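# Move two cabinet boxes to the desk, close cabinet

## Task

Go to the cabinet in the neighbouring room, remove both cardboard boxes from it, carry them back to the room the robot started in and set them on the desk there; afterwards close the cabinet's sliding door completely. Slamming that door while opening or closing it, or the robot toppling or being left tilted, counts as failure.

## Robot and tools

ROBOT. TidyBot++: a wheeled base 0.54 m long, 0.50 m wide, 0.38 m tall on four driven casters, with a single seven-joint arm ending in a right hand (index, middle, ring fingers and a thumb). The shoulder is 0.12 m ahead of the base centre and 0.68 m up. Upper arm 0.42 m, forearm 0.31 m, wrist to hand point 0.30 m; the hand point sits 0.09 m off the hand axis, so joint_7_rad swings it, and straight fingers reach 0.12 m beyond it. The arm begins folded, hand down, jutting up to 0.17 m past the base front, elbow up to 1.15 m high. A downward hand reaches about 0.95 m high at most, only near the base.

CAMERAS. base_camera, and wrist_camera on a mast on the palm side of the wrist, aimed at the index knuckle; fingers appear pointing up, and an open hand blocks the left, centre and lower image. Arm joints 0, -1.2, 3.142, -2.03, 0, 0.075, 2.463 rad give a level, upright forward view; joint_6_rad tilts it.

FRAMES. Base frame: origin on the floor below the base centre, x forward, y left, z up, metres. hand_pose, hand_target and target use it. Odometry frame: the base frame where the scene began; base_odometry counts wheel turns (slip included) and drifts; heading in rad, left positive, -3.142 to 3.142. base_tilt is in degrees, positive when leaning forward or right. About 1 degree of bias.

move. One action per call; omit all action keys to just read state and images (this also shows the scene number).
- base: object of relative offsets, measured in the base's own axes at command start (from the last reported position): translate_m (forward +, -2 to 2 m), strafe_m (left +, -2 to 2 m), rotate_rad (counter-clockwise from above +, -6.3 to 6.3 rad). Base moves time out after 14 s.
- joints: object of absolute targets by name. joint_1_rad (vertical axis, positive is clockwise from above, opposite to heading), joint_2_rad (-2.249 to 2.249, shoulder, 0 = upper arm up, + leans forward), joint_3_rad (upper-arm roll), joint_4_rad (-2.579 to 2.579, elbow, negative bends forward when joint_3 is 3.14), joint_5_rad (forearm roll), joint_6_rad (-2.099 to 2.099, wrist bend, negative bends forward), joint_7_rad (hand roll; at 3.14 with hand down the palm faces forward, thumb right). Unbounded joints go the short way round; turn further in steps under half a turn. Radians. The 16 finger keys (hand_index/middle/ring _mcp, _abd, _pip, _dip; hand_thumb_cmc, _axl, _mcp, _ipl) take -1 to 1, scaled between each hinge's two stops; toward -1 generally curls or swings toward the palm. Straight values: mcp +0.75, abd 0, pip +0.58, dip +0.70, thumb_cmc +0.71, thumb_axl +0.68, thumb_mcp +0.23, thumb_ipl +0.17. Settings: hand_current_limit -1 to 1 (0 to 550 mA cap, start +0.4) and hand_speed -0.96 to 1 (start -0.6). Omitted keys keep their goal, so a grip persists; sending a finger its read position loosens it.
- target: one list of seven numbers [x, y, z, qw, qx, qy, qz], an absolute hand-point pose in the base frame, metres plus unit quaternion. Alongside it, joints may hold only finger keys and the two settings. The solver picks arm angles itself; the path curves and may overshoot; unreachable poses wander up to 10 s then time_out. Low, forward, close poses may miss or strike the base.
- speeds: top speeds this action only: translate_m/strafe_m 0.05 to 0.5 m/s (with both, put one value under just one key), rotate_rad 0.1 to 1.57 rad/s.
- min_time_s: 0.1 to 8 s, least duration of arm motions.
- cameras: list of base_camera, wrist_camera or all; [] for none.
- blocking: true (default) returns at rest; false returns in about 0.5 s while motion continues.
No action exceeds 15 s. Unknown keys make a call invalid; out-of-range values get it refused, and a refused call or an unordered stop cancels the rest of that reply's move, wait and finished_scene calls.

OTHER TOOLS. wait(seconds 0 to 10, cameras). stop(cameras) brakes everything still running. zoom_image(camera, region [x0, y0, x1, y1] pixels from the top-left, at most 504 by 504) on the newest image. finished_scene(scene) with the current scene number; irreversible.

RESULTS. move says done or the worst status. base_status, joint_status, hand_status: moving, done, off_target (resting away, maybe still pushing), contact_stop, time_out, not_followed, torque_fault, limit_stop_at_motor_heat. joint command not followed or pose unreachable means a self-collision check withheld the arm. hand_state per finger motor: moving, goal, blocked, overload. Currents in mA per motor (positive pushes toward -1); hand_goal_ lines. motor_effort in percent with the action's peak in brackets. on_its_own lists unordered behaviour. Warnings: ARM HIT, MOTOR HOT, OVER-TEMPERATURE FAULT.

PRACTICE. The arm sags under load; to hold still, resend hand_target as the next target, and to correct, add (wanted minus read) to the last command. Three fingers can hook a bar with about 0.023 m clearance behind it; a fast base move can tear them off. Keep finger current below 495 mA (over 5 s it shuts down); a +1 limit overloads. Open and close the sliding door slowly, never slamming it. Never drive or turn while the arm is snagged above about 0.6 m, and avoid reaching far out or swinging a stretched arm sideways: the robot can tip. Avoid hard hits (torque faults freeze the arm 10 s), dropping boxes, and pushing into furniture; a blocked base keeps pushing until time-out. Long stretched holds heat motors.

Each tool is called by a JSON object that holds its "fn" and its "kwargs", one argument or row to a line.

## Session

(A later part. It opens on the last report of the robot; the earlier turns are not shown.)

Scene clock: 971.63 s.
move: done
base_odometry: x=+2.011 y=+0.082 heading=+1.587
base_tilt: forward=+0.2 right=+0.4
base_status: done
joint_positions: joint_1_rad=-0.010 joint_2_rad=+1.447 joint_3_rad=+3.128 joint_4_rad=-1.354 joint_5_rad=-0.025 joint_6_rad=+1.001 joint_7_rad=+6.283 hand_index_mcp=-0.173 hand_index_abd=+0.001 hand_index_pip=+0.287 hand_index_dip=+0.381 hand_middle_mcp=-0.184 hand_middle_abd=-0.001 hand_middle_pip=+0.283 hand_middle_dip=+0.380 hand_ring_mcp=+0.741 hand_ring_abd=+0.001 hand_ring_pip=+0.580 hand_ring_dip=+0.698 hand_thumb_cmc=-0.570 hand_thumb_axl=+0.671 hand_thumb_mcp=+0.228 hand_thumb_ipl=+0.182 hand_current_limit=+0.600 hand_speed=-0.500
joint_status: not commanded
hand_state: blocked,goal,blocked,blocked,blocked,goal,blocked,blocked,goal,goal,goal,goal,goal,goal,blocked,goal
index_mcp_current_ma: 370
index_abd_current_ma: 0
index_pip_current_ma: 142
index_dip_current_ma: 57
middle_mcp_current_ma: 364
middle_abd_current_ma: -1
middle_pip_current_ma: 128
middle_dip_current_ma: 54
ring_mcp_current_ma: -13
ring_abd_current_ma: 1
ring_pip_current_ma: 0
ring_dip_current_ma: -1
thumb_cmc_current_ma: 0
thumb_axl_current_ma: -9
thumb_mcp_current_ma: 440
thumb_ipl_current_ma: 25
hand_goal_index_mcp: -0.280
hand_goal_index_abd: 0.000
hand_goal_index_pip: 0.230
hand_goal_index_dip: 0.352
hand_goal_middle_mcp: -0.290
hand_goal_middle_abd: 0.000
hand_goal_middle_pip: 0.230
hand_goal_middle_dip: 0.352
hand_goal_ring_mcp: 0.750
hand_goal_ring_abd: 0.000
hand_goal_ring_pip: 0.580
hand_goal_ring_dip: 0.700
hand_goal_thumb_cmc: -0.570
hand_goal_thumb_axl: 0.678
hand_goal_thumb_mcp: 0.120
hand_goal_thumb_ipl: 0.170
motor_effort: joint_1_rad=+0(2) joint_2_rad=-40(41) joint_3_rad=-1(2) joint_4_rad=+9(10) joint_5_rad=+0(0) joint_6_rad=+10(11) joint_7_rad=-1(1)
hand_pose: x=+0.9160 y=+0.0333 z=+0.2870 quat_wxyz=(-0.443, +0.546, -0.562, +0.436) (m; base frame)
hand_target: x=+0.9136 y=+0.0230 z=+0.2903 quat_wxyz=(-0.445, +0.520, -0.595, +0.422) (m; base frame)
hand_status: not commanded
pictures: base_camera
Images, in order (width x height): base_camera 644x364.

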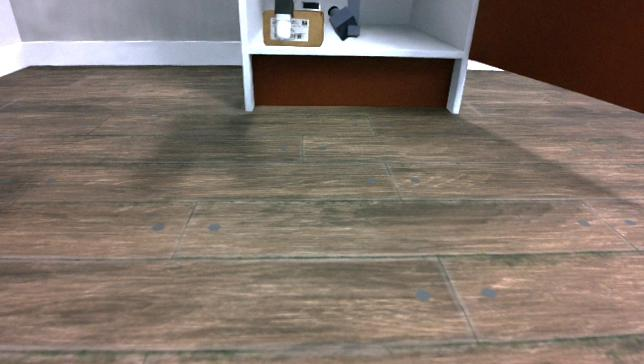

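{"fn": "move", "kwargs": {
  "base": {"translate_m": -0.545},
  "speeds": {"translate_m": 0.25},
  "joints": {"joint_1_rad": 0, "joint_2_rad": -0.8, "joint_3_rad": 3.135, "joint_4_rad": -2.4, "joint_5_rad": -0.05, "joint_6_rad": -0.23, "joint_7_rad": -0.07},
  "min_time_s": 4.5
}}

{"fn": "move", "kwargs": {
  "base": {"rotate_rad": 1.578},
  "speeds": {"rotate_rad": 0.8},
  "cameras": ["base_camera", "wrist_camera"]
}}

Scene clock: 980.60 s.
move: done
base_odometry: x=+2.020 y=-0.464 heading=+1.587
base_tilt: forward=+0.2 right=+0.5
base_status: done
joint_positions: joint_1_rad=-0.010 joint_2_rad=-0.789 joint_3_rad=+3.129 joint_4_rad=-2.373 joint_5_rad=-0.025 joint_6_rad=-0.179 joint_7_rad=+6.283 hand_index_mcp=-0.173 hand_index_abd=+0.001 hand_index_pip=+0.288 hand_index_dip=+0.381 hand_middle_mcp=-0.184 hand_middle_abd=-0.001 hand_middle_pip=+0.283 hand_middle_dip=+0.380 hand_ring_mcp=+0.741 hand_ring_abd=+0.001 hand_ring_pip=+0.580 hand_ring_dip=+0.698 hand_thumb_cmc=-0.570 hand_thumb_axl=+0.671 hand_thumb_mcp=+0.227 hand_thumb_ipl=+0.182 hand_current_limit=+0.600 hand_speed=-0.500
joint_status: all done
hand_state: blocked,goal,blocked,blocked,blocked,goal,blocked,blocked,goal,goal,goal,goal,goal,goal,blocked,goal
index_mcp_current_ma: 370
index_abd_current_ma: 0
index_pip_current_ma: 144
index_dip_current_ma: 57
middle_mcp_current_ma: 364
middle_abd_current_ma: -1
middle_pip_current_ma: 129
middle_dip_current_ma: 54
ring_mcp_current_ma: -13
ring_abd_current_ma: 1
ring_pip_current_ma: 0
ring_dip_current_ma: -1
thumb_cmc_current_ma: 0
thumb_axl_current_ma: -9
thumb_mcp_current_ma: 440
thumb_ipl_current_ma: 25
hand_goal_index_mcp: -0.280
hand_goal_index_abd: 0.000
hand_goal_index_pip: 0.230
hand_goal_index_dip: 0.352
hand_goal_middle_mcp: -0.290
hand_goal_middle_abd: 0.000
hand_goal_middle_pip: 0.230
hand_goal_middle_dip: 0.352
hand_goal_ring_mcp: 0.750
hand_goal_ring_abd: 0.000
hand_goal_ring_pip: 0.580
hand_goal_ring_dip: 0.700
hand_goal_thumb_cmc: -0.570
hand_goal_thumb_axl: 0.678
hand_goal_thumb_mcp: 0.120
hand_goal_thumb_ipl: 0.170
motor_effort: joint_1_rad=+0(2) joint_2_rad=+4(43) joint_3_rad=+2(2) joint_4_rad=+18(20) joint_5_rad=+0(1) joint_6_rad=+10(11) joint_7_rad=-1(2)
hand_pose: x=+0.4136 y=+0.0345 z=+0.8331 quat_wxyz=(-0.458, +0.547, -0.544, +0.441) (m; base frame)
hand_target: x=+0.4013 y=+0.0393 z=+0.8095 quat_wxyz=(-0.459, +0.531, -0.588, +0.402) (m; base frame)
hand_status: not commanded
pictures: none

Scene clock: 983.37 s.
move: done
base_odometry: x=+2.020 y=-0.463 heading=-3.119
base_tilt: forward=+0.1 right=+0.4
base_status: done
joint_positions: joint_1_rad=-0.010 joint_2_rad=-0.789 joint_3_rad=+3.129 joint_4_rad=-2.373 joint_5_rad=-0.025 joint_6_rad=-0.182 joint_7_rad=+6.283 hand_index_mcp=-0.173 hand_index_abd=+0.000 hand_index_pip=+0.288 hand_index_dip=+0.381 hand_middle_mcp=-0.184 hand_middle_abd=-0.002 hand_middle_pip=+0.283 hand_middle_dip=+0.380 hand_ring_mcp=+0.741 hand_ring_abd=+0.001 hand_ring_pip=+0.580 hand_ring_dip=+0.698 hand_thumb_cmc=-0.570 hand_thumb_axl=+0.671 hand_thumb_mcp=+0.227 hand_thumb_ipl=+0.182 hand_current_limit=+0.600 hand_speed=-0.500
joint_status: not commanded
hand_state: blocked,goal,blocked,blocked,blocked,goal,blocked,blocked,goal,goal,goal,goal,goal,goal,blocked,goal
index_mcp_current_ma: 370
index_abd_current_ma: 0
index_pip_current_ma: 144
index_dip_current_ma: 57
middle_mcp_current_ma: 364
middle_abd_current_ma: -1
middle_pip_current_ma: 129
middle_dip_current_ma: 54
ring_mcp_current_ma: -13
ring_abd_current_ma: 1
ring_pip_current_ma: 0
ring_dip_current_ma: -1
thumb_cmc_current_ma: 0
thumb_axl_current_ma: -9
thumb_mcp_current_ma: 440
thumb_ipl_current_ma: 25
hand_goal_index_mcp: -0.280
hand_goal_index_abd: 0.000
hand_goal_index_pip: 0.230
hand_goal_index_dip: 0.352
hand_goal_middle_mcp: -0.290
hand_goal_middle_abd: 0.000
hand_goal_middle_pip: 0.230
hand_goal_middle_dip: 0.352
hand_goal_ring_mcp: 0.750
hand_goal_ring_abd: 0.000
hand_goal_ring_pip: 0.580
hand_goal_ring_dip: 0.700
hand_goal_thumb_cmc: -0.570
hand_goal_thumb_axl: 0.678
hand_goal_thumb_mcp: 0.120
hand_goal_thumb_ipl: 0.170
motor_effort: joint_1_rad=+0(1) joint_2_rad=+4(4) joint_3_rad=+1(3) joint_4_rad=+18(19) joint_5_rad=+0(1) joint_6_rad=+9(11) joint_7_rad=-1(1)
hand_pose: x=+0.4132 y=+0.0344 z=+0.8324 quat_wxyz=(-0.457, +0.548, -0.545, +0.440) (m; base frame)
hand_target: x=+0.4013 y=+0.0393 z=+0.8095 quat_wxyz=(-0.459, +0.531, -0.588, +0.402) (m; base frame)
hand_status: not commanded
pictures: base_camera, wrist_camera
Images, in order (width x height): base_camera 644x364, wrist_camera 504x504.

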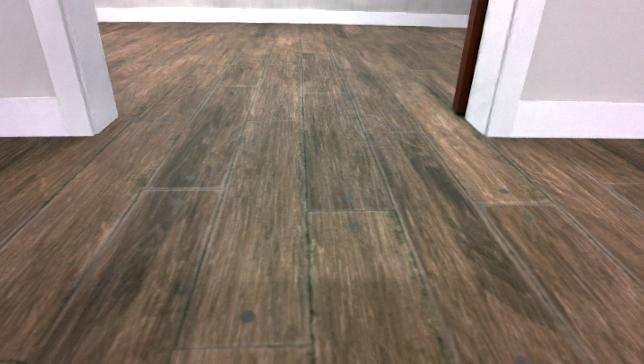

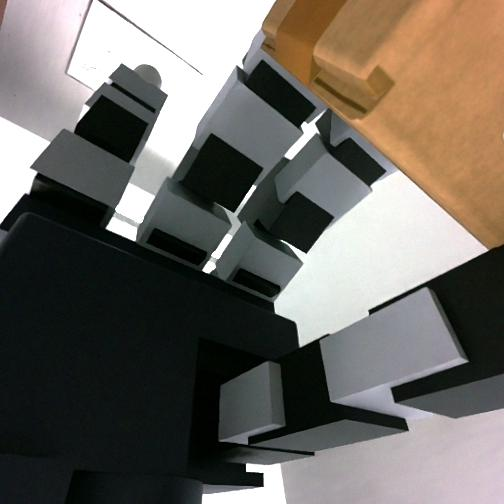

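{"fn": "move", "kwargs": {
  "base": {"rotate_rad": 0.015}
}}

{"fn": "move", "kwargs": {
  "base": {"translate_m": 1.72, "strafe_m": 0.03},
  "speeds": {"translate_m": 0.45}
}}

{"fn": "move", "kwargs": {
  "base": {"rotate_rad": -1.571},
  "speeds": {"rotate_rad": 0.8},
  "cameras": ["base_camera"]
}}

Scene clock: 992.13 s.
move: done
base_odometry: x=+2.020 y=-0.463 heading=-3.104
base_tilt: forward=+0.2 right=+0.4
base_status: done
joint_positions: joint_1_rad=-0.010 joint_2_rad=-0.789 joint_3_rad=+3.129 joint_4_rad=-2.373 joint_5_rad=-0.025 joint_6_rad=-0.182 joint_7_rad=+6.283 hand_index_mcp=-0.173 hand_index_abd=+0.000 hand_index_pip=+0.288 hand_index_dip=+0.381 hand_middle_mcp=-0.184 hand_middle_abd=-0.002 hand_middle_pip=+0.283 hand_middle_dip=+0.380 hand_ring_mcp=+0.741 hand_ring_abd=+0.001 hand_ring_pip=+0.580 hand_ring_dip=+0.698 hand_thumb_cmc=-0.570 hand_thumb_axl=+0.671 hand_thumb_mcp=+0.227 hand_thumb_ipl=+0.182 hand_current_limit=+0.600 hand_speed=-0.500
joint_status: not commanded
hand_state: blocked,goal,blocked,blocked,blocked,goal,blocked,blocked,goal,goal,goal,goal,goal,goal,blocked,goal
index_mcp_current_ma: 370
index_abd_current_ma: 0
index_pip_current_ma: 144
index_dip_current_ma: 57
middle_mcp_current_ma: 364
middle_abd_current_ma: -1
middle_pip_current_ma: 129
middle_dip_current_ma: 54
ring_mcp_current_ma: -13
ring_abd_current_ma: 1
ring_pip_current_ma: 0
ring_dip_current_ma: -1
thumb_cmc_current_ma: 0
thumb_axl_current_ma: -9
thumb_mcp_current_ma: 440
thumb_ipl_current_ma: 25
hand_goal_index_mcp: -0.280
hand_goal_index_abd: 0.000
hand_goal_index_pip: 0.230
hand_goal_index_dip: 0.352
hand_goal_middle_mcp: -0.290
hand_goal_middle_abd: 0.000
hand_goal_middle_pip: 0.230
hand_goal_middle_dip: 0.352
hand_goal_ring_mcp: 0.750
hand_goal_ring_abd: 0.000
hand_goal_ring_pip: 0.580
hand_goal_ring_dip: 0.700
hand_goal_thumb_cmc: -0.570
hand_goal_thumb_axl: 0.678
hand_goal_thumb_mcp: 0.120
hand_goal_thumb_ipl: 0.170
motor_effort: joint_1_rad=+0(1) joint_2_rad=+4(4) joint_3_rad=+1(2) joint_4_rad=+18(19) joint_5_rad=+0(1) joint_6_rad=+10(10) joint_7_rad=-1(1)
hand_pose: x=+0.4132 y=+0.0344 z=+0.8324 quat_wxyz=(-0.457, +0.548, -0.545, +0.440) (m; base frame)
hand_target: x=+0.4013 y=+0.0393 z=+0.8095 quat_wxyz=(-0.459, +0.531, -0.588, +0.402) (m; base frame)
hand_status: not commanded
pictures: none

Scene clock: 997.20 s.
move: done
base_odometry: x=+0.302 y=-0.558 heading=-3.103
base_tilt: forward=+0.1 right=+0.4
base_status: done
joint_positions: joint_1_rad=-0.010 joint_2_rad=-0.793 joint_3_rad=+3.129 joint_4_rad=-2.374 joint_5_rad=-0.025 joint_6_rad=-0.183 joint_7_rad=+6.283 hand_index_mcp=-0.173 hand_index_abd=+0.000 hand_index_pip=+0.288 hand_index_dip=+0.381 hand_middle_mcp=-0.184 hand_middle_abd=-0.002 hand_middle_pip=+0.283 hand_middle_dip=+0.380 hand_ring_mcp=+0.741 hand_ring_abd=+0.001 hand_ring_pip=+0.580 hand_ring_dip=+0.698 hand_thumb_cmc=-0.570 hand_thumb_axl=+0.671 hand_thumb_mcp=+0.227 hand_thumb_ipl=+0.182 hand_current_limit=+0.600 hand_speed=-0.500
joint_status: not commanded
hand_state: blocked,goal,blocked,blocked,blocked,goal,blocked,blocked,goal,goal,goal,goal,goal,goal,blocked,goal
index_mcp_current_ma: 370
index_abd_current_ma: 0
index_pip_current_ma: 144
index_dip_current_ma: 58
middle_mcp_current_ma: 364
middle_abd_current_ma: -1
middle_pip_current_ma: 129
middle_dip_current_ma: 54
ring_mcp_current_ma: -13
ring_abd_current_ma: 1
ring_pip_current_ma: 0
ring_dip_current_ma: -1
thumb_cmc_current_ma: 0
thumb_axl_current_ma: -9
thumb_mcp_current_ma: 440
thumb_ipl_current_ma: 26
hand_goal_index_mcp: -0.280
hand_goal_index_abd: 0.000
hand_goal_index_pip: 0.230
hand_goal_index_dip: 0.352
hand_goal_middle_mcp: -0.290
hand_goal_middle_abd: 0.000
hand_goal_middle_pip: 0.230
hand_goal_middle_dip: 0.352
hand_goal_ring_mcp: 0.750
hand_goal_ring_abd: 0.000
hand_goal_ring_pip: 0.580
hand_goal_ring_dip: 0.700
hand_goal_thumb_cmc: -0.570
hand_goal_thumb_axl: 0.678
hand_goal_thumb_mcp: 0.120
hand_goal_thumb_ipl: 0.170
motor_effort: joint_1_rad=+0(1) joint_2_rad=+4(6) joint_3_rad=+1(3) joint_4_rad=+19(19) joint_5_rad=+0(1) joint_6_rad=+10(11) joint_7_rad=-1(1)
hand_pose: x=+0.4124 y=+0.0344 z=+0.8327 quat_wxyz=(-0.458, +0.548, -0.544, +0.441) (m; base frame)
hand_target: x=+0.4013 y=+0.0393 z=+0.8095 quat_wxyz=(-0.459, +0.531, -0.588, +0.402) (m; base frame)
hand_status: not commanded
pictures: none

Scene clock: 999.97 s.
move: done
base_odometry: x=+0.302 y=-0.558 heading=+1.610
base_tilt: forward=+0.1 right=+0.4
base_status: done
joint_positions: joint_1_rad=-0.010 joint_2_rad=-0.793 joint_3_rad=+3.129 joint_4_rad=-2.374 joint_5_rad=-0.025 joint_6_rad=-0.183 joint_7_rad=+6.283 hand_index_mcp=-0.173 hand_index_abd=+0.000 hand_index_pip=+0.288 hand_index_dip=+0.381 hand_middle_mcp=-0.184 hand_middle_abd=-0.002 hand_middle_pip=+0.283 hand_middle_dip=+0.380 hand_ring_mcp=+0.741 hand_ring_abd=+0.001 hand_ring_pip=+0.580 hand_ring_dip=+0.698 hand_thumb_cmc=-0.570 hand_thumb_axl=+0.671 hand_thumb_mcp=+0.227 hand_thumb_ipl=+0.182 hand_current_limit=+0.600 hand_speed=-0.500
joint_status: not commanded
hand_state: blocked,goal,blocked,blocked,blocked,goal,blocked,blocked,goal,goal,goal,goal,goal,goal,blocked,goal
index_mcp_current_ma: 370
index_abd_current_ma: 0
index_pip_current_ma: 144
index_dip_current_ma: 58
middle_mcp_current_ma: 364
middle_abd_current_ma: -1
middle_pip_current_ma: 129
middle_dip_current_ma: 54
ring_mcp_current_ma: -13
ring_abd_current_ma: 1
ring_pip_current_ma: 0
ring_dip_current_ma: -1
thumb_cmc_current_ma: 0
thumb_axl_current_ma: -10
thumb_mcp_current_ma: 440
thumb_ipl_current_ma: 26
hand_goal_index_mcp: -0.280
hand_goal_index_abd: 0.000
hand_goal_index_pip: 0.230
hand_goal_index_dip: 0.352
hand_goal_middle_mcp: -0.290
hand_goal_middle_abd: 0.000
hand_goal_middle_pip: 0.230
hand_goal_middle_dip: 0.352
hand_goal_ring_mcp: 0.750
hand_goal_ring_abd: 0.000
hand_goal_ring_pip: 0.580
hand_goal_ring_dip: 0.700
hand_goal_thumb_cmc: -0.570
hand_goal_thumb_axl: 0.678
hand_goal_thumb_mcp: 0.120
hand_goal_thumb_ipl: 0.170
motor_effort: joint_1_rad=+0(1) joint_2_rad=+4(4) joint_3_rad=+1(2) joint_4_rad=+18(20) joint_5_rad=+0(1) joint_6_rad=+10(11) joint_7_rad=+0(1)
hand_pose: x=+0.4124 y=+0.0343 z=+0.8326 quat_wxyz=(-0.458, +0.548, -0.545, +0.441) (m; base frame)
hand_target: x=+0.4013 y=+0.0393 z=+0.8095 quat_wxyz=(-0.459, +0.531, -0.588, +0.402) (m; base frame)
hand_status: not commanded
pictures: base_camera
Images, in order (width x height): base_camera 644x364.

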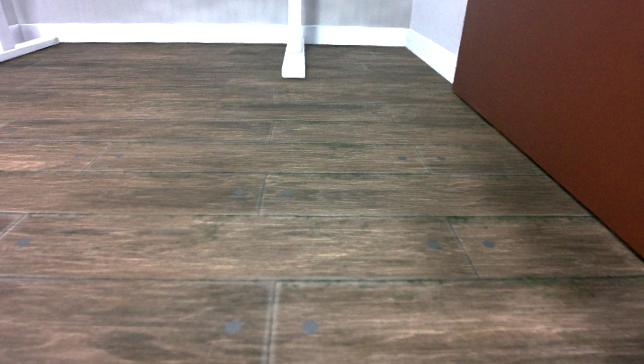

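{"fn": "move", "kwargs": {
  "base": {"translate_m": 0.3, "strafe_m": 0.695},
  "speeds": {"strafe_m": 0.3},
  "joints": {"joint_1_rad": 0, "joint_2_rad": 0.27, "joint_3_rad": 3.135, "joint_4_rad": -1.3, "joint_5_rad": -0.05, "joint_6_rad": -0.24, "joint_7_rad": -0.07},
  "min_time_s": 5,
  "cameras": ["base_camera", "wrist_camera"]
}}

Scene clock: 1015.37 s.
move: done
base_odometry: x=-0.404 y=-0.286 heading=+1.609
base_tilt: forward=+0.2 right=+0.4
base_status: done
joint_positions: joint_1_rad=-0.009 joint_2_rad=+0.252 joint_3_rad=+3.129 joint_4_rad=-1.325 joint_5_rad=-0.025 joint_6_rad=-0.193 joint_7_rad=+6.283 hand_index_mcp=-0.173 hand_index_abd=+0.000 hand_index_pip=+0.288 hand_index_dip=+0.381 hand_middle_mcp=-0.184 hand_middle_abd=-0.002 hand_middle_pip=+0.283 hand_middle_dip=+0.380 hand_ring_mcp=+0.741 hand_ring_abd=+0.001 hand_ring_pip=+0.580 hand_ring_dip=+0.698 hand_thumb_cmc=-0.570 hand_thumb_axl=+0.671 hand_thumb_mcp=+0.227 hand_thumb_ipl=+0.182 hand_current_limit=+0.600 hand_speed=-0.500
joint_status: all done
hand_state: blocked,goal,blocked,blocked,blocked,goal,blocked,blocked,goal,goal,goal,goal,goal,goal,blocked,goal
index_mcp_current_ma: 370
index_abd_current_ma: 0
index_pip_current_ma: 144
index_dip_current_ma: 58
middle_mcp_current_ma: 364
middle_abd_current_ma: -1
middle_pip_current_ma: 129
middle_dip_current_ma: 54
ring_mcp_current_ma: -13
ring_abd_current_ma: 1
ring_pip_current_ma: 0
ring_dip_current_ma: -1
thumb_cmc_current_ma: 0
thumb_axl_current_ma: -10
thumb_mcp_current_ma: 440
thumb_ipl_current_ma: 26
hand_goal_index_mcp: -0.280
hand_goal_index_abd: 0.000
hand_goal_index_pip: 0.230
hand_goal_index_dip: 0.352
hand_goal_middle_mcp: -0.290
hand_goal_middle_abd: 0.000
hand_goal_middle_pip: 0.230
hand_goal_middle_dip: 0.352
hand_goal_ring_mcp: 0.750
hand_goal_ring_abd: 0.000
hand_goal_ring_pip: 0.580
hand_goal_ring_dip: 0.700
hand_goal_thumb_cmc: -0.570
hand_goal_thumb_axl: 0.678
hand_goal_thumb_mcp: 0.120
hand_goal_thumb_ipl: 0.170
motor_effort: joint_1_rad=+0(1) joint_2_rad=-26(28) joint_3_rad=+0(3) joint_4_rad=+18(20) joint_5_rad=+0(1) joint_6_rad=+10(11) joint_7_rad=-1(2)
hand_pose: x=+0.8161 y=+0.0419 z=+0.9452 quat_wxyz=(-0.460, +0.547, -0.548, +0.435) (m; base frame)
hand_target: x=+0.8184 y=+0.0415 z=+0.9370 quat_wxyz=(-0.467, +0.526, -0.584, +0.405) (m; base frame)
hand_status: not commanded
pictures: base_camera, wrist_camera
Images, in order (width x height): base_camera 644x364, wrist_camera 504x504.

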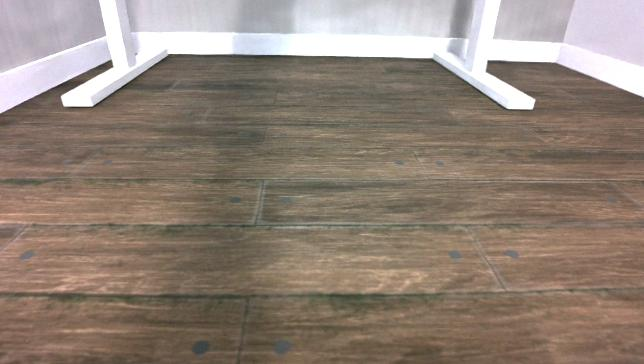

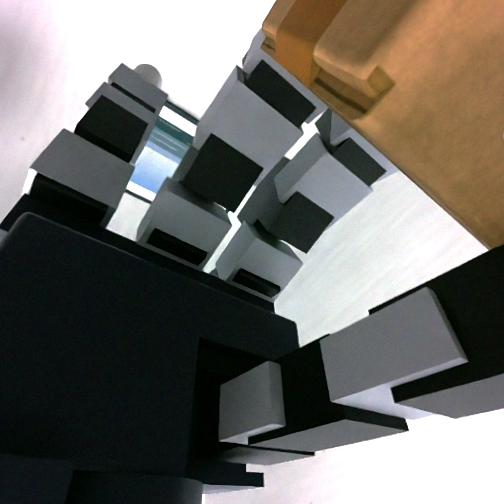

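{"fn": "move", "kwargs": {
  "base": {"rotate_rad": 0.03}
}}

{"fn": "move", "kwargs": {
  "base": {"translate_m": 0.6},
  "speeds": {"translate_m": 0.25},
  "cameras": ["base_camera", "wrist_camera"]
}}

Scene clock: 1025.17 s.
move: done
base_odometry: x=-0.404 y=-0.286 heading=+1.639
base_tilt: forward=+0.2 right=+0.4
base_status: done
joint_positions: joint_1_rad=-0.006 joint_2_rad=+0.252 joint_3_rad=+3.130 joint_4_rad=-1.325 joint_5_rad=-0.025 joint_6_rad=-0.193 joint_7_rad=+6.283 hand_index_mcp=-0.173 hand_index_abd=+0.000 hand_index_pip=+0.288 hand_index_dip=+0.381 hand_middle_mcp=-0.184 hand_middle_abd=-0.002 hand_middle_pip=+0.283 hand_middle_dip=+0.380 hand_ring_mcp=+0.741 hand_ring_abd=+0.001 hand_ring_pip=+0.580 hand_ring_dip=+0.698 hand_thumb_cmc=-0.570 hand_thumb_axl=+0.671 hand_thumb_mcp=+0.227 hand_thumb_ipl=+0.182 hand_current_limit=+0.600 hand_speed=-0.500
joint_status: not commanded
hand_state: blocked,goal,blocked,blocked,blocked,goal,blocked,blocked,goal,goal,goal,goal,goal,goal,blocked,goal
index_mcp_current_ma: 370
index_abd_current_ma: 0
index_pip_current_ma: 144
index_dip_current_ma: 58
middle_mcp_current_ma: 364
middle_abd_current_ma: -1
middle_pip_current_ma: 129
middle_dip_current_ma: 54
ring_mcp_current_ma: -13
ring_abd_current_ma: 1
ring_pip_current_ma: 0
ring_dip_current_ma: -1
thumb_cmc_current_ma: 0
thumb_axl_current_ma: -10
thumb_mcp_current_ma: 440
thumb_ipl_current_ma: 26
hand_goal_index_mcp: -0.280
hand_goal_index_abd: 0.000
hand_goal_index_pip: 0.230
hand_goal_index_dip: 0.352
hand_goal_middle_mcp: -0.290
hand_goal_middle_abd: 0.000
hand_goal_middle_pip: 0.230
hand_goal_middle_dip: 0.352
hand_goal_ring_mcp: 0.750
hand_goal_ring_abd: 0.000
hand_goal_ring_pip: 0.580
hand_goal_ring_dip: 0.700
hand_goal_thumb_cmc: -0.570
hand_goal_thumb_axl: 0.678
hand_goal_thumb_mcp: 0.120
hand_goal_thumb_ipl: 0.170
motor_effort: joint_1_rad=+0(3) joint_2_rad=-26(26) joint_3_rad=+0(3) joint_4_rad=+18(19) joint_5_rad=+0(1) joint_6_rad=+10(10) joint_7_rad=+0(1)
hand_pose: x=+0.8163 y=+0.0387 z=+0.9451 quat_wxyz=(-0.459, +0.546, -0.549, +0.436) (m; base frame)
hand_target: x=+0.8184 y=+0.0415 z=+0.9370 quat_wxyz=(-0.467, +0.526, -0.584, +0.405) (m; base frame)
hand_status: not commanded
pictures: none

Scene clock: 1028.43 s.
move: done
base_odometry: x=-0.445 y=+0.313 heading=+1.639
base_tilt: forward=+0.2 right=+0.4
base_status: done
joint_positions: joint_1_rad=-0.006 joint_2_rad=+0.257 joint_3_rad=+3.130 joint_4_rad=-1.324 joint_5_rad=-0.025 joint_6_rad=-0.195 joint_7_rad=+6.283 hand_index_mcp=-0.173 hand_index_abd=+0.000 hand_index_pip=+0.288 hand_index_dip=+0.382 hand_middle_mcp=-0.184 hand_middle_abd=-0.002 hand_middle_pip=+0.283 hand_middle_dip=+0.380 hand_ring_mcp=+0.740 hand_ring_abd=+0.001 hand_ring_pip=+0.580 hand_ring_dip=+0.698 hand_thumb_cmc=-0.570 hand_thumb_axl=+0.671 hand_thumb_mcp=+0.227 hand_thumb_ipl=+0.182 hand_current_limit=+0.600 hand_speed=-0.500
joint_status: not commanded
hand_state: blocked,goal,blocked,blocked,blocked,goal,blocked,blocked,goal,goal,goal,goal,goal,goal,blocked,goal
index_mcp_current_ma: 370
index_abd_current_ma: 0
index_pip_current_ma: 145
index_dip_current_ma: 58
middle_mcp_current_ma: 364
middle_abd_current_ma: -1
middle_pip_current_ma: 129
middle_dip_current_ma: 54
ring_mcp_current_ma: -13
ring_abd_current_ma: 1
ring_pip_current_ma: 0
ring_dip_current_ma: -1
thumb_cmc_current_ma: 0
thumb_axl_current_ma: -10
thumb_mcp_current_ma: 440
thumb_ipl_current_ma: 26
hand_goal_index_mcp: -0.280
hand_goal_index_abd: 0.000
hand_goal_index_pip: 0.230
hand_goal_index_dip: 0.352
hand_goal_middle_mcp: -0.290
hand_goal_middle_abd: 0.000
hand_goal_middle_pip: 0.230
hand_goal_middle_dip: 0.352
hand_goal_ring_mcp: 0.750
hand_goal_ring_abd: 0.000
hand_goal_ring_pip: 0.580
hand_goal_ring_dip: 0.700
hand_goal_thumb_cmc: -0.570
hand_goal_thumb_axl: 0.678
hand_goal_thumb_mcp: 0.120
hand_goal_thumb_ipl: 0.170
motor_effort: joint_1_rad=+0(1) joint_2_rad=-26(28) joint_3_rad=+0(2) joint_4_rad=+19(20) joint_5_rad=+0(1) joint_6_rad=+10(11) joint_7_rad=-1(1)
hand_pose: x=+0.8175 y=+0.0388 z=+0.9415 quat_wxyz=(-0.457, +0.547, -0.550, +0.435) (m; base frame)
hand_target: x=+0.8184 y=+0.0415 z=+0.9370 quat_wxyz=(-0.467, +0.526, -0.584, +0.405) (m; base frame)
hand_status: not commanded
pictures: base_camera, wrist_camera
Images, in order (width x height): base_camera 644x364, wrist_camera 504x504.

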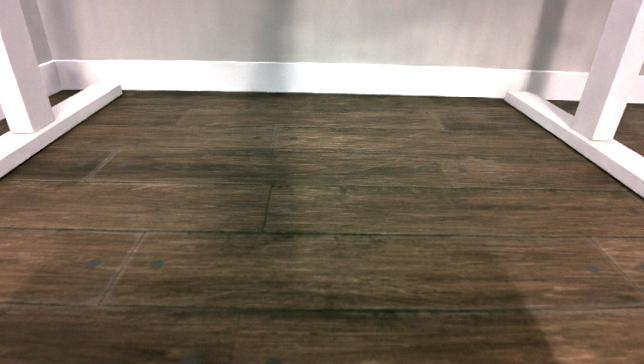

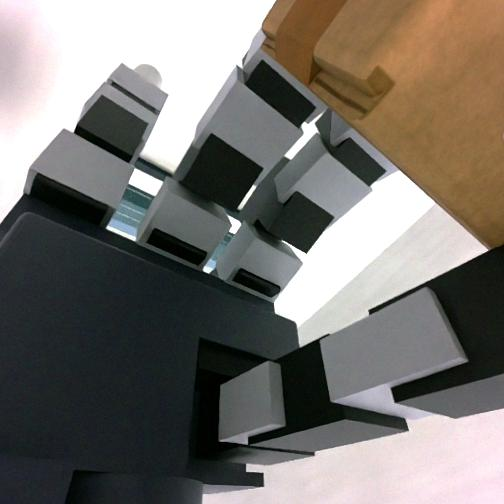

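{"fn": "move", "kwargs": {
  "base": {"translate_m": 0.105},
  "speeds": {"translate_m": 0.15}
}}

{"fn": "move", "kwargs": {
  "joints": {"joint_2_rad": 0.28, "joint_4_rad": -1.4, "joint_6_rad": -0.13},
  "min_time_s": 2,
  "cameras": ["base_camera"]
}}

{"fn": "move", "kwargs": {
  "joints": {"joint_2_rad": 0.282, "joint_4_rad": -1.45, "joint_6_rad": -0.08},
  "min_time_s": 1.5
}}

{"fn": "move", "kwargs": {
  "joints": {"joint_2_rad": 0.284, "joint_4_rad": -1.49, "joint_6_rad": -0.045},
  "min_time_s": 1.5,
  "cameras": ["wrist_camera"]
}}

Scene clock: 1037.70 s.
move: done
base_odometry: x=-0.453 y=+0.418 heading=+1.639
base_tilt: forward=+0.2 right=+0.4
base_status: done
joint_positions: joint_1_rad=-0.006 joint_2_rad=+0.260 joint_3_rad=+3.130 joint_4_rad=-1.323 joint_5_rad=-0.025 joint_6_rad=-0.196 joint_7_rad=+6.283 hand_index_mcp=-0.173 hand_index_abd=+0.000 hand_index_pip=+0.288 hand_index_dip=+0.382 hand_middle_mcp=-0.184 hand_middle_abd=-0.002 hand_middle_pip=+0.283 hand_middle_dip=+0.380 hand_ring_mcp=+0.740 hand_ring_abd=+0.001 hand_ring_pip=+0.580 hand_ring_dip=+0.698 hand_thumb_cmc=-0.570 hand_thumb_axl=+0.671 hand_thumb_mcp=+0.227 hand_thumb_ipl=+0.182 hand_current_limit=+0.600 hand_speed=-0.500
joint_status: not commanded
hand_state: blocked,goal,blocked,blocked,blocked,goal,blocked,blocked,goal,goal,goal,goal,goal,goal,blocked,goal
index_mcp_current_ma: 370
index_abd_current_ma: 0
index_pip_current_ma: 145
index_dip_current_ma: 58
middle_mcp_current_ma: 364
middle_abd_current_ma: -1
middle_pip_current_ma: 129
middle_dip_current_ma: 54
ring_mcp_current_ma: -13
ring_abd_current_ma: 1
ring_pip_current_ma: 0
ring_dip_current_ma: -1
thumb_cmc_current_ma: 0
thumb_axl_current_ma: -10
thumb_mcp_current_ma: 440
thumb_ipl_current_ma: 26
hand_goal_index_mcp: -0.280
hand_goal_index_abd: 0.000
hand_goal_index_pip: 0.230
hand_goal_index_dip: 0.352
hand_goal_middle_mcp: -0.290
hand_goal_middle_abd: 0.000
hand_goal_middle_pip: 0.230
hand_goal_middle_dip: 0.352
hand_goal_ring_mcp: 0.750
hand_goal_ring_abd: 0.000
hand_goal_ring_pip: 0.580
hand_goal_ring_dip: 0.700
hand_goal_thumb_cmc: -0.570
hand_goal_thumb_axl: 0.678
hand_goal_thumb_mcp: 0.120
hand_goal_thumb_ipl: 0.170
motor_effort: joint_1_rad=+0(1) joint_2_rad=-26(29) joint_3_rad=-1(1) joint_4_rad=+19(20) joint_5_rad=+0(1) joint_6_rad=+10(10) joint_7_rad=-1(1)
hand_pose: x=+0.8182 y=+0.0388 z=+0.9395 quat_wxyz=(-0.457, +0.548, -0.551, +0.434) (m; base frame)
hand_target: x=+0.8184 y=+0.0415 z=+0.9370 quat_wxyz=(-0.467, +0.526, -0.584, +0.405) (m; base frame)
hand_status: not commanded
pictures: none

Scene clock: 1040.00 s.
move: done
base_odometry: x=-0.453 y=+0.418 heading=+1.639
base_tilt: forward=+0.2 right=+0.4
base_status: not commanded
joint_positions: joint_1_rad=-0.006 joint_2_rad=+0.260 joint_3_rad=+3.130 joint_4_rad=-1.373 joint_5_rad=-0.025 joint_6_rad=-0.181 joint_7_rad=+6.283 hand_index_mcp=-0.173 hand_index_abd=+0.000 hand_index_pip=+0.288 hand_index_dip=+0.382 hand_middle_mcp=-0.184 hand_middle_abd=-0.002 hand_middle_pip=+0.283 hand_middle_dip=+0.380 hand_ring_mcp=+0.740 hand_ring_abd=+0.001 hand_ring_pip=+0.580 hand_ring_dip=+0.698 hand_thumb_cmc=-0.570 hand_thumb_axl=+0.671 hand_thumb_mcp=+0.227 hand_thumb_ipl=+0.182 hand_current_limit=+0.600 hand_speed=-0.500
joint_status: all done
hand_state: blocked,goal,blocked,blocked,blocked,goal,blocked,blocked,goal,goal,goal,goal,goal,goal,blocked,goal
index_mcp_current_ma: 370
index_abd_current_ma: 0
index_pip_current_ma: 145
index_dip_current_ma: 58
middle_mcp_current_ma: 364
middle_abd_current_ma: -1
middle_pip_current_ma: 129
middle_dip_current_ma: 54
ring_mcp_current_ma: -13
ring_abd_current_ma: 1
ring_pip_current_ma: 0
ring_dip_current_ma: -1
thumb_cmc_current_ma: 0
thumb_axl_current_ma: -10
thumb_mcp_current_ma: 440
thumb_ipl_current_ma: 26
hand_goal_index_mcp: -0.280
hand_goal_index_abd: 0.000
hand_goal_index_pip: 0.230
hand_goal_index_dip: 0.352
hand_goal_middle_mcp: -0.290
hand_goal_middle_abd: 0.000
hand_goal_middle_pip: 0.230
hand_goal_middle_dip: 0.352
hand_goal_ring_mcp: 0.750
hand_goal_ring_abd: 0.000
hand_goal_ring_pip: 0.580
hand_goal_ring_dip: 0.700
hand_goal_thumb_cmc: -0.570
hand_goal_thumb_axl: 0.678
hand_goal_thumb_mcp: 0.120
hand_goal_thumb_ipl: 0.170
motor_effort: joint_1_rad=-1(1) joint_2_rad=-26(28) joint_3_rad=+0(1) joint_4_rad=+18(20) joint_5_rad=+0(0) joint_6_rad=+10(12) joint_7_rad=-1(1)
hand_pose: x=+0.8124 y=+0.0386 z=+0.9142 quat_wxyz=(-0.446, +0.555, -0.559, +0.424) (m; base frame)
hand_target: x=+0.8208 y=+0.0400 z=+0.9013 quat_wxyz=(-0.466, +0.525, -0.586, +0.406) (m; base frame)
hand_status: not commanded
pictures: base_camera
Images, in order (width x height): base_camera 644x364.

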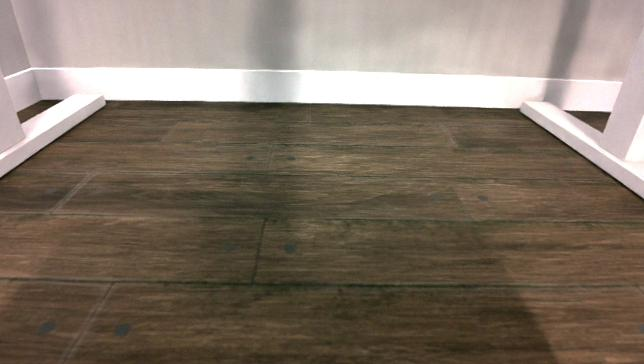

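Scene clock: 1041.80 s.
move: done
base_odometry: x=-0.453 y=+0.418 heading=+1.639
base_tilt: forward=+0.2 right=+0.4
base_status: not commanded
joint_positions: joint_1_rad=-0.006 joint_2_rad=+0.260 joint_3_rad=+3.130 joint_4_rad=-1.410 joint_5_rad=-0.025 joint_6_rad=-0.122 joint_7_rad=+6.283 hand_index_mcp=-0.173 hand_index_abd=+0.000 hand_index_pip=+0.288 hand_index_dip=+0.382 hand_middle_mcp=-0.184 hand_middle_abd=-0.002 hand_middle_pip=+0.283 hand_middle_dip=+0.380 hand_ring_mcp=+0.740 hand_ring_abd=+0.001 hand_ring_pip=+0.580 hand_ring_dip=+0.698 hand_thumb_cmc=-0.568 hand_thumb_axl=+0.670 hand_thumb_mcp=+0.227 hand_thumb_ipl=+0.184 hand_current_limit=+0.600 hand_speed=-0.500
joint_status: all done
hand_state: blocked,goal,blocked,blocked,blocked,goal,blocked,blocked,goal,goal,goal,goal,goal,goal,blocked,goal
index_mcp_current_ma: 370
index_abd_current_ma: 0
index_pip_current_ma: 145
index_dip_current_ma: 58
middle_mcp_current_ma: 364
middle_abd_current_ma: -1
middle_pip_current_ma: 129
middle_dip_current_ma: 54
ring_mcp_current_ma: -13
ring_abd_current_ma: 1
ring_pip_current_ma: 0
ring_dip_current_ma: -1
thumb_cmc_current_ma: 1
thumb_axl_current_ma: -12
thumb_mcp_current_ma: 440
thumb_ipl_current_ma: 31
hand_goal_index_mcp: -0.280
hand_goal_index_abd: 0.000
hand_goal_index_pip: 0.230
hand_goal_index_dip: 0.352
hand_goal_middle_mcp: -0.290
hand_goal_middle_abd: 0.000
hand_goal_middle_pip: 0.230
hand_goal_middle_dip: 0.352
hand_goal_ring_mcp: 0.750
hand_goal_ring_abd: 0.000
hand_goal_ring_pip: 0.580
hand_goal_ring_dip: 0.700
hand_goal_thumb_cmc: -0.570
hand_goal_thumb_axl: 0.678
hand_goal_thumb_mcp: 0.120
hand_goal_thumb_ipl: 0.170
motor_effort: joint_1_rad=+1(1) joint_2_rad=-23(27) joint_3_rad=+0(1) joint_4_rad=+16(20) joint_5_rad=+0(0) joint_6_rad=+9(11) joint_7_rad=-1(1)
hand_pose: x=+0.8150 y=+0.0383 z=+0.9090 quat_wxyz=(-0.453, +0.550, -0.554, +0.431) (m; base frame)
hand_target: x=+0.8192 y=+0.0393 z=+0.8843 quat_wxyz=(-0.464, +0.525, -0.587, +0.406) (m; base frame)
hand_status: not commanded
pictures: none

Scene clock: 1043.60 s.
move: done
base_odometry: x=-0.453 y=+0.418 heading=+1.639
base_tilt: forward=+0.2 right=+0.5
base_status: not commanded
joint_positions: joint_1_rad=-0.006 joint_2_rad=+0.257 joint_3_rad=+3.130 joint_4_rad=-1.436 joint_5_rad=-0.025 joint_6_rad=-0.073 joint_7_rad=+6.281 hand_index_mcp=-0.173 hand_index_abd=+0.000 hand_index_pip=+0.288 hand_index_dip=+0.382 hand_middle_mcp=-0.185 hand_middle_abd=-0.002 hand_middle_pip=+0.283 hand_middle_dip=+0.379 hand_ring_mcp=+0.740 hand_ring_abd=+0.001 hand_ring_pip=+0.580 hand_ring_dip=+0.698 hand_thumb_cmc=-0.566 hand_thumb_axl=+0.669 hand_thumb_mcp=+0.227 hand_thumb_ipl=+0.187 hand_current_limit=+0.600 hand_speed=-0.500
joint_status: all done
hand_state: blocked,goal,blocked,blocked,blocked,goal,blocked,blocked,goal,goal,goal,goal,goal,goal,blocked,goal
index_mcp_current_ma: 370
index_abd_current_ma: 0
index_pip_current_ma: 145
index_dip_current_ma: 58
middle_mcp_current_ma: 363
middle_abd_current_ma: -1
middle_pip_current_ma: 129
middle_dip_current_ma: 52
ring_mcp_current_ma: -13
ring_abd_current_ma: 1
ring_pip_current_ma: 0
ring_dip_current_ma: -1
thumb_cmc_current_ma: 3
thumb_axl_current_ma: -14
thumb_mcp_current_ma: 440
thumb_ipl_current_ma: 39
hand_goal_index_mcp: -0.280
hand_goal_index_abd: 0.000
hand_goal_index_pip: 0.230
hand_goal_index_dip: 0.352
hand_goal_middle_mcp: -0.290
hand_goal_middle_abd: 0.000
hand_goal_middle_pip: 0.230
hand_goal_middle_dip: 0.352
hand_goal_ring_mcp: 0.750
hand_goal_ring_abd: 0.000
hand_goal_ring_pip: 0.580
hand_goal_ring_dip: 0.700
hand_goal_thumb_cmc: -0.570
hand_goal_thumb_axl: 0.678
hand_goal_thumb_mcp: 0.120
hand_goal_thumb_ipl: 0.170
motor_effort: joint_1_rad=+0(1) joint_2_rad=-19(23) joint_3_rad=+1(2) joint_4_rad=+13(17) joint_5_rad=+0(0) joint_6_rad=+7(10) joint_7_rad=+0(1)
hand_pose: x=+0.8165 y=+0.0381 z=+0.9090 quat_wxyz=(-0.460, +0.544, -0.549, +0.437) (m; base frame)
hand_target: x=+0.8166 y=+0.0388 z=+0.8692 quat_wxyz=(-0.462, +0.526, -0.589, +0.405) (m; base frame)
hand_status: not commanded
pictures: wrist_camera
Images, in order (width x height): wrist_camera 504x504.

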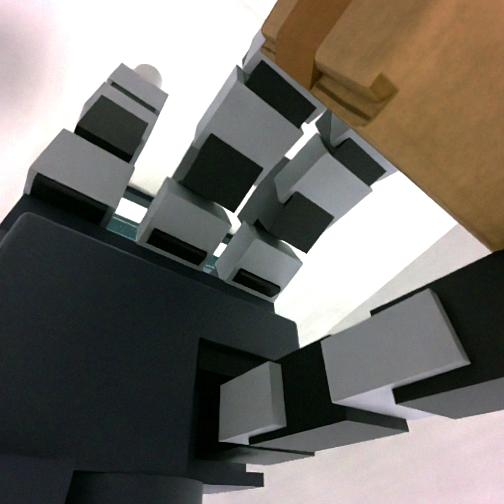

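{"fn": "move", "kwargs": {
  "joints": {"joint_2_rad": 0.272, "joint_4_rad": -1.46, "joint_6_rad": -0.04},
  "min_time_s": 1
}}

{"fn": "move", "kwargs": {
  "joints": {"hand_index_mcp": 0.05, "hand_middle_mcp": 0.05, "hand_thumb_mcp": 0.32}
}}

{"fn": "move", "kwargs": {
  "joints": {"joint_2_rad": 0.28, "joint_4_rad": -1.03, "joint_6_rad": -0.5},
  "min_time_s": 3,
  "cameras": ["wrist_camera"]
}}

{"fn": "move", "kwargs": {
  "base": {"translate_m": -0.5},
  "speeds": {"translate_m": 0.3}
}}

Scene clock: 1049.93 s.
move: done
base_odometry: x=-0.453 y=+0.418 heading=+1.639
base_tilt: forward=+0.2 right=+0.4
base_status: not commanded
joint_positions: joint_1_rad=-0.006 joint_2_rad=+0.257 joint_3_rad=+3.130 joint_4_rad=-1.436 joint_5_rad=-0.025 joint_6_rad=-0.073 joint_7_rad=+6.281 hand_index_mcp=-0.173 hand_index_abd=+0.000 hand_index_pip=+0.288 hand_index_dip=+0.382 hand_middle_mcp=-0.185 hand_middle_abd=-0.002 hand_middle_pip=+0.283 hand_middle_dip=+0.379 hand_ring_mcp=+0.740 hand_ring_abd=+0.001 hand_ring_pip=+0.580 hand_ring_dip=+0.698 hand_thumb_cmc=-0.566 hand_thumb_axl=+0.669 hand_thumb_mcp=+0.227 hand_thumb_ipl=+0.187 hand_current_limit=+0.600 hand_speed=-0.500
joint_status: all done
hand_state: blocked,goal,blocked,blocked,blocked,goal,blocked,blocked,goal,goal,goal,goal,goal,goal,blocked,goal
index_mcp_current_ma: 370
index_abd_current_ma: 0
index_pip_current_ma: 145
index_dip_current_ma: 58
middle_mcp_current_ma: 363
middle_abd_current_ma: -1
middle_pip_current_ma: 129
middle_dip_current_ma: 52
ring_mcp_current_ma: -13
ring_abd_current_ma: 1
ring_pip_current_ma: 0
ring_dip_current_ma: -1
thumb_cmc_current_ma: 3
thumb_axl_current_ma: -14
thumb_mcp_current_ma: 440
thumb_ipl_current_ma: 39
hand_goal_index_mcp: -0.280
hand_goal_index_abd: 0.000
hand_goal_index_pip: 0.230
hand_goal_index_dip: 0.352
hand_goal_middle_mcp: -0.290
hand_goal_middle_abd: 0.000
hand_goal_middle_pip: 0.230
hand_goal_middle_dip: 0.352
hand_goal_ring_mcp: 0.750
hand_goal_ring_abd: 0.000
hand_goal_ring_pip: 0.580
hand_goal_ring_dip: 0.700
hand_goal_thumb_cmc: -0.570
hand_goal_thumb_axl: 0.678
hand_goal_thumb_mcp: 0.120
hand_goal_thumb_ipl: 0.170
motor_effort: joint_1_rad=+1(1) joint_2_rad=-20(21) joint_3_rad=+0(2) joint_4_rad=+15(16) joint_5_rad=+0(0) joint_6_rad=+7(8) joint_7_rad=+0(1)
hand_pose: x=+0.8164 y=+0.0381 z=+0.9093 quat_wxyz=(-0.460, +0.544, -0.549, +0.438) (m; base frame)
hand_target: x=+0.8210 y=+0.0388 z=+0.8965 quat_wxyz=(-0.476, +0.516, -0.578, +0.417) (m; base frame)
hand_status: not commanded
pictures: none

Scene clock: 1050.60 s.
move: off_target
base_odometry: x=-0.453 y=+0.418 heading=+1.639
base_tilt: forward=+0.1 right=+0.4
base_status: not commanded
joint_positions: joint_1_rad=-0.006 joint_2_rad=+0.260 joint_3_rad=+3.130 joint_4_rad=-1.439 joint_5_rad=-0.025 joint_6_rad=-0.073 joint_7_rad=+6.281 hand_index_mcp=+0.040 hand_index_abd=+0.000 hand_index_pip=+0.233 hand_index_dip=+0.355 hand_middle_mcp=+0.024 hand_middle_abd=-0.002 hand_middle_pip=+0.221 hand_middle_dip=+0.346 hand_ring_mcp=+0.740 hand_ring_abd=+0.001 hand_ring_pip=+0.580 hand_ring_dip=+0.698 hand_thumb_cmc=-0.568 hand_thumb_axl=+0.676 hand_thumb_mcp=+0.316 hand_thumb_ipl=+0.172 hand_current_limit=+0.600 hand_speed=-0.500
joint_status: hand_middle_mcp off_target (ended at +0.024, target +0.050); the others done
hand_state: goal,goal,goal,goal,blocked,goal,goal,goal,goal,goal,goal,goal,goal,goal,goal,goal
index_mcp_current_ma: -14
index_abd_current_ma: 0
index_pip_current_ma: 2
index_dip_current_ma: 3
middle_mcp_current_ma: -52
middle_abd_current_ma: -1
middle_pip_current_ma: -12
middle_dip_current_ma: -6
ring_mcp_current_ma: -14
ring_abd_current_ma: 1
ring_pip_current_ma: 0
ring_dip_current_ma: -1
thumb_cmc_current_ma: 1
thumb_axl_current_ma: -2
thumb_mcp_current_ma: -5
thumb_ipl_current_ma: 2
hand_goal_index_mcp: 0.050
hand_goal_index_abd: 0.000
hand_goal_index_pip: 0.230
hand_goal_index_dip: 0.352
hand_goal_middle_mcp: 0.050
hand_goal_middle_abd: 0.000
hand_goal_middle_pip: 0.230
hand_goal_middle_dip: 0.352
hand_goal_ring_mcp: 0.750
hand_goal_ring_abd: 0.000
hand_goal_ring_pip: 0.580
hand_goal_ring_dip: 0.700
hand_goal_thumb_cmc: -0.570
hand_goal_thumb_axl: 0.678
hand_goal_thumb_mcp: 0.320
hand_goal_thumb_ipl: 0.170
motor_effort: joint_1_rad=+0(1) joint_2_rad=-24(27) joint_3_rad=+0(1) joint_4_rad=+17(18) joint_5_rad=+0(0) joint_6_rad=+9(10) joint_7_rad=-1(1)
hand_pose: x=+0.8166 y=+0.0381 z=+0.9057 quat_wxyz=(-0.458, +0.545, -0.551, +0.436) (m; base frame)
hand_target: x=+0.8210 y=+0.0388 z=+0.8965 quat_wxyz=(-0.476, +0.516, -0.578, +0.417) (m; base frame)
hand_status: not commanded
pictures: none

Scene clock: 1054.17 s.
move: done
base_odometry: x=-0.453 y=+0.418 heading=+1.639
base_tilt: forward=+0.2 right=+0.4
base_status: not commanded
joint_positions: joint_1_rad=-0.006 joint_2_rad=+0.260 joint_3_rad=+3.130 joint_4_rad=-1.050 joint_5_rad=-0.025 joint_6_rad=-0.449 joint_7_rad=+6.281 hand_index_mcp=+0.040 hand_index_abd=+0.000 hand_index_pip=+0.233 hand_index_dip=+0.355 hand_middle_mcp=+0.038 hand_middle_abd=-0.002 hand_middle_pip=+0.226 hand_middle_dip=+0.349 hand_ring_mcp=+0.740 hand_ring_abd=+0.001 hand_ring_pip=+0.580 hand_ring_dip=+0.698 hand_thumb_cmc=-0.568 hand_thumb_axl=+0.676 hand_thumb_mcp=+0.316 hand_thumb_ipl=+0.172 hand_current_limit=+0.600 hand_speed=-0.500
joint_status: all done
hand_state: goal,goal,goal,goal,goal,goal,goal,goal,goal,goal,goal,goal,goal,goal,goal,goal
index_mcp_current_ma: -14
index_abd_current_ma: 0
index_pip_current_ma: 2
index_dip_current_ma: 3
middle_mcp_current_ma: -17
middle_abd_current_ma: -1
middle_pip_current_ma: -3
middle_dip_current_ma: -2
ring_mcp_current_ma: -14
ring_abd_current_ma: 1
ring_pip_current_ma: 0
ring_dip_current_ma: -1
thumb_cmc_current_ma: 1
thumb_axl_current_ma: -2
thumb_mcp_current_ma: -5
thumb_ipl_current_ma: 2
hand_goal_index_mcp: 0.050
hand_goal_index_abd: 0.000
hand_goal_index_pip: 0.230
hand_goal_index_dip: 0.352
hand_goal_middle_mcp: 0.050
hand_goal_middle_abd: 0.000
hand_goal_middle_pip: 0.230
hand_goal_middle_dip: 0.352
hand_goal_ring_mcp: 0.750
hand_goal_ring_abd: 0.000
hand_goal_ring_pip: 0.580
hand_goal_ring_dip: 0.700
hand_goal_thumb_cmc: -0.570
hand_goal_thumb_axl: 0.678
hand_goal_thumb_mcp: 0.320
hand_goal_thumb_ipl: 0.170
motor_effort: joint_1_rad=+1(1) joint_2_rad=-25(27) joint_3_rad=-1(1) joint_4_rad=+17(19) joint_5_rad=+0(0) joint_6_rad=+9(10) joint_7_rad=-1(1)
hand_pose: x=+0.8102 y=+0.0401 z=+1.0307 quat_wxyz=(-0.464, +0.544, -0.545, +0.438) (m; base frame)
hand_target: x=+0.8114 y=+0.0446 z=+1.0167 quat_wxyz=(-0.469, +0.530, -0.580, +0.402) (m; base frame)
hand_status: not commanded
pictures: wrist_camera
Images, in order (width x height): wrist_camera 504x504.

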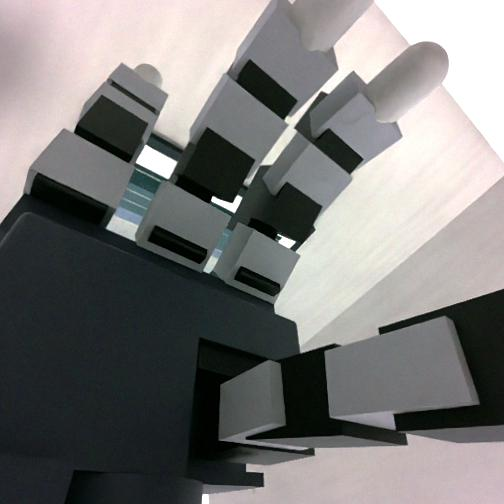

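Scene clock: 1056.80 s.
move: done
base_odometry: x=-0.419 y=-0.081 heading=+1.639
base_tilt: forward=+0.2 right=+0.5
base_status: done
joint_positions: joint_1_rad=-0.004 joint_2_rad=+0.265 joint_3_rad=+3.130 joint_4_rad=-1.049 joint_5_rad=-0.025 joint_6_rad=-0.452 joint_7_rad=+6.281 hand_index_mcp=+0.041 hand_index_abd=+0.000 hand_index_pip=+0.233 hand_index_dip=+0.355 hand_middle_mcp=+0.040 hand_middle_abd=-0.002 hand_middle_pip=+0.227 hand_middle_dip=+0.349 hand_ring_mcp=+0.740 hand_ring_abd=+0.001 hand_ring_pip=+0.580 hand_ring_dip=+0.698 hand_thumb_cmc=-0.569 hand_thumb_axl=+0.676 hand_thumb_mcp=+0.317 hand_thumb_ipl=+0.172 hand_current_limit=+0.600 hand_speed=-0.500
joint_status: not commanded
hand_state: goal,goal,goal,goal,goal,goal,goal,goal,goal,goal,goal,goal,goal,goal,goal,goal
index_mcp_current_ma: -13
index_abd_current_ma: 0
index_pip_current_ma: 2
index_dip_current_ma: 3
middle_mcp_current_ma: -14
middle_abd_current_ma: -1
middle_pip_current_ma: -3
middle_dip_current_ma: -2
ring_mcp_current_ma: -14
ring_abd_current_ma: 0
ring_pip_current_ma: 0
ring_dip_current_ma: -1
thumb_cmc_current_ma: 0
thumb_axl_current_ma: -2
thumb_mcp_current_ma: -4
thumb_ipl_current_ma: 2
hand_goal_index_mcp: 0.050
hand_goal_index_abd: 0.000
hand_goal_index_pip: 0.230
hand_goal_index_dip: 0.352
hand_goal_middle_mcp: 0.050
hand_goal_middle_abd: 0.000
hand_goal_middle_pip: 0.230
hand_goal_middle_dip: 0.352
hand_goal_ring_mcp: 0.750
hand_goal_ring_abd: 0.000
hand_goal_ring_pip: 0.580
hand_goal_ring_dip: 0.700
hand_goal_thumb_cmc: -0.570
hand_goal_thumb_axl: 0.678
hand_goal_thumb_mcp: 0.320
hand_goal_thumb_ipl: 0.170
motor_effort: joint_1_rad=+1(4) joint_2_rad=-25(28) joint_3_rad=+0(2) joint_4_rad=+17(19) joint_5_rad=+0(1) joint_6_rad=+10(10) joint_7_rad=-1(1)
hand_pose: x=+0.8117 y=+0.0389 z=+1.0267 quat_wxyz=(-0.461, +0.546, -0.547, +0.436) (m; base frame)
hand_target: x=+0.8114 y=+0.0446 z=+1.0167 quat_wxyz=(-0.469, +0.530, -0.580, +0.402) (m; base frame)
hand_status: not commanded
pictures: none

{"fn": "move", "kwargs": {
  "base": {"translate_m": -0.52, "strafe_m": -0.585},
  "joints": {"joint_1_rad": -0.1, "joint_2_rad": -1.2, "joint_3_rad": 3.142, "joint_4_rad": -2.03, "joint_5_rad": -0.05, "joint_6_rad": -0.35, "joint_7_rad": 2.39, "hand_index_mcp": 1, "hand_middle_mcp": 1, "hand_ring_mcp": 1, "hand_index_abd": -0.62, "hand_middle_abd": -0.62, "hand_ring_abd": -0.62, "hand_index_pip": 0.58, "hand_middle_pip": 0.58, "hand_index_dip": 0.7, "hand_middle_dip": 0.7, "hand_thumb_cmc": 0.71, "hand_thumb_mcp": 0.9, "hand_thumb_ipl": 0.9},
  "min_time_s": 4,
  "cameras": ["wrist_camera"]
}}

{"fn": "move", "kwargs": {
  "base": {"rotate_rad": -1.585},
  "speeds": {"rotate_rad": 0.9},
  "cameras": ["base_camera"]
}}

Scene clock: 1067.97 s.
move: done
base_odometry: x=+0.201 y=-0.560 heading=+1.639
base_tilt: forward=+0.1 right=+0.5
base_status: done
joint_positions: joint_1_rad=-0.083 joint_2_rad=-1.186 joint_3_rad=+3.131 joint_4_rad=-2.002 joint_5_rad=-0.025 joint_6_rad=-0.399 joint_7_rad=+8.600 hand_index_mcp=+1.000 hand_index_abd=-0.616 hand_index_pip=+0.579 hand_index_dip=+0.697 hand_middle_mcp=+1.000 hand_middle_abd=-0.616 hand_middle_pip=+0.579 hand_middle_dip=+0.697 hand_ring_mcp=+1.000 hand_ring_abd=-0.617 hand_ring_pip=+0.580 hand_ring_dip=+0.698 hand_thumb_cmc=+0.710 hand_thumb_axl=+0.678 hand_thumb_mcp=+0.896 hand_thumb_ipl=+0.897 hand_current_limit=+0.600 hand_speed=-0.500
joint_status: all done
hand_state: goal,goal,goal,goal,goal,goal,goal,goal,goal,goal,goal,goal,goal,goal,goal,goal
index_mcp_current_ma: 0
index_abd_current_ma: 3
index_pip_current_ma: 0
index_dip_current_ma: -2
middle_mcp_current_ma: 0
middle_abd_current_ma: 3
middle_pip_current_ma: 0
middle_dip_current_ma: -2
ring_mcp_current_ma: 0
ring_abd_current_ma: 2
ring_pip_current_ma: 0
ring_dip_current_ma: -1
thumb_cmc_current_ma: 0
thumb_axl_current_ma: 0
thumb_mcp_current_ma: -5
thumb_ipl_current_ma: -3
hand_goal_index_mcp: 1.000
hand_goal_index_abd: -0.620
hand_goal_index_pip: 0.580
hand_goal_index_dip: 0.700
hand_goal_middle_mcp: 1.000
hand_goal_middle_abd: -0.620
hand_goal_middle_pip: 0.580
hand_goal_middle_dip: 0.700
hand_goal_ring_mcp: 1.000
hand_goal_ring_abd: -0.620
hand_goal_ring_pip: 0.580
hand_goal_ring_dip: 0.700
hand_goal_thumb_cmc: 0.710
hand_goal_thumb_axl: 0.678
hand_goal_thumb_mcp: 0.900
hand_goal_thumb_ipl: 0.900
motor_effort: joint_1_rad=+0(2) joint_2_rad=+14(30) joint_3_rad=+1(3) joint_4_rad=+14(20) joint_5_rad=+0(1) joint_6_rad=+9(11) joint_7_rad=-1(2)
hand_pose: x=+0.2332 y=-0.0597 z=+1.1981 quat_wxyz=(+0.257, +0.521, +0.232, +0.780) (m; base frame)
hand_target: x=+0.2287 y=-0.0598 z=+1.2016 quat_wxyz=(+0.270, +0.501, +0.241, +0.786) (m; base frame)
hand_status: not commanded
pictures: wrist_camera
Images, in order (width x height): wrist_camera 504x504.

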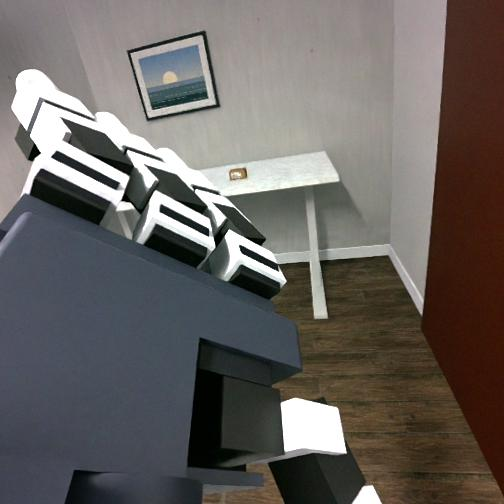

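Scene clock: 1070.63 s.
move: done
base_odometry: x=+0.201 y=-0.560 heading=+0.055
base_tilt: forward=+0.2 right=+0.4
base_status: done
joint_positions: joint_1_rad=-0.088 joint_2_rad=-1.186 joint_3_rad=+3.131 joint_4_rad=-2.003 joint_5_rad=-0.025 joint_6_rad=-0.398 joint_7_rad=+8.602 hand_index_mcp=+1.000 hand_index_abd=-0.616 hand_index_pip=+0.579 hand_index_dip=+0.697 hand_middle_mcp=+1.000 hand_middle_abd=-0.616 hand_middle_pip=+0.579 hand_middle_dip=+0.697 hand_ring_mcp=+1.000 hand_ring_abd=-0.617 hand_ring_pip=+0.580 hand_ring_dip=+0.698 hand_thumb_cmc=+0.711 hand_thumb_axl=+0.678 hand_thumb_mcp=+0.896 hand_thumb_ipl=+0.897 hand_current_limit=+0.600 hand_speed=-0.500
joint_status: not commanded
hand_state: goal,goal,goal,goal,goal,goal,goal,goal,goal,goal,goal,goal,goal,goal,goal,goal
index_mcp_current_ma: 0
index_abd_current_ma: 3
index_pip_current_ma: 0
index_dip_current_ma: -2
middle_mcp_current_ma: 0
middle_abd_current_ma: 3
middle_pip_current_ma: 0
middle_dip_current_ma: -2
ring_mcp_current_ma: 0
ring_abd_current_ma: 2
ring_pip_current_ma: 0
ring_dip_current_ma: -1
thumb_cmc_current_ma: 0
thumb_axl_current_ma: 0
thumb_mcp_current_ma: -5
thumb_ipl_current_ma: -3
hand_goal_index_mcp: 1.000
hand_goal_index_abd: -0.620
hand_goal_index_pip: 0.580
hand_goal_index_dip: 0.700
hand_goal_middle_mcp: 1.000
hand_goal_middle_abd: -0.620
hand_goal_middle_pip: 0.580
hand_goal_middle_dip: 0.700
hand_goal_ring_mcp: 1.000
hand_goal_ring_abd: -0.620
hand_goal_ring_pip: 0.580
hand_goal_ring_dip: 0.700
hand_goal_thumb_cmc: 0.710
hand_goal_thumb_axl: 0.678
hand_goal_thumb_mcp: 0.900
hand_goal_thumb_ipl: 0.900
motor_effort: joint_1_rad=+1(1) joint_2_rad=+14(15) joint_3_rad=+2(2) joint_4_rad=+15(15) joint_5_rad=+0(1) joint_6_rad=+9(10) joint_7_rad=-1(1)
hand_pose: x=+0.2336 y=-0.0591 z=+1.1979 quat_wxyz=(+0.256, +0.521, +0.234, +0.780) (m; base frame)
hand_target: x=+0.2287 y=-0.0598 z=+1.2016 quat_wxyz=(+0.270, +0.501, +0.241, +0.786) (m; base frame)
hand_status: not commanded
pictures: base_camera
Images, in order (width x height): base_camera 644x364.

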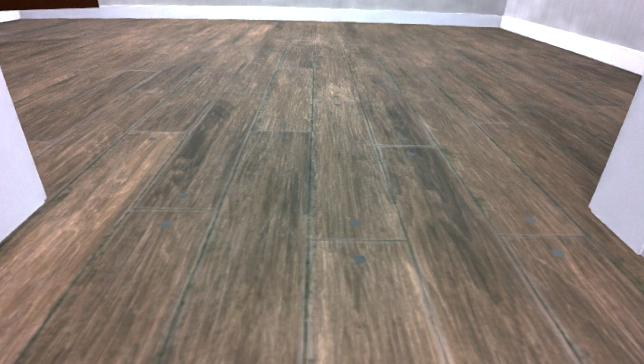

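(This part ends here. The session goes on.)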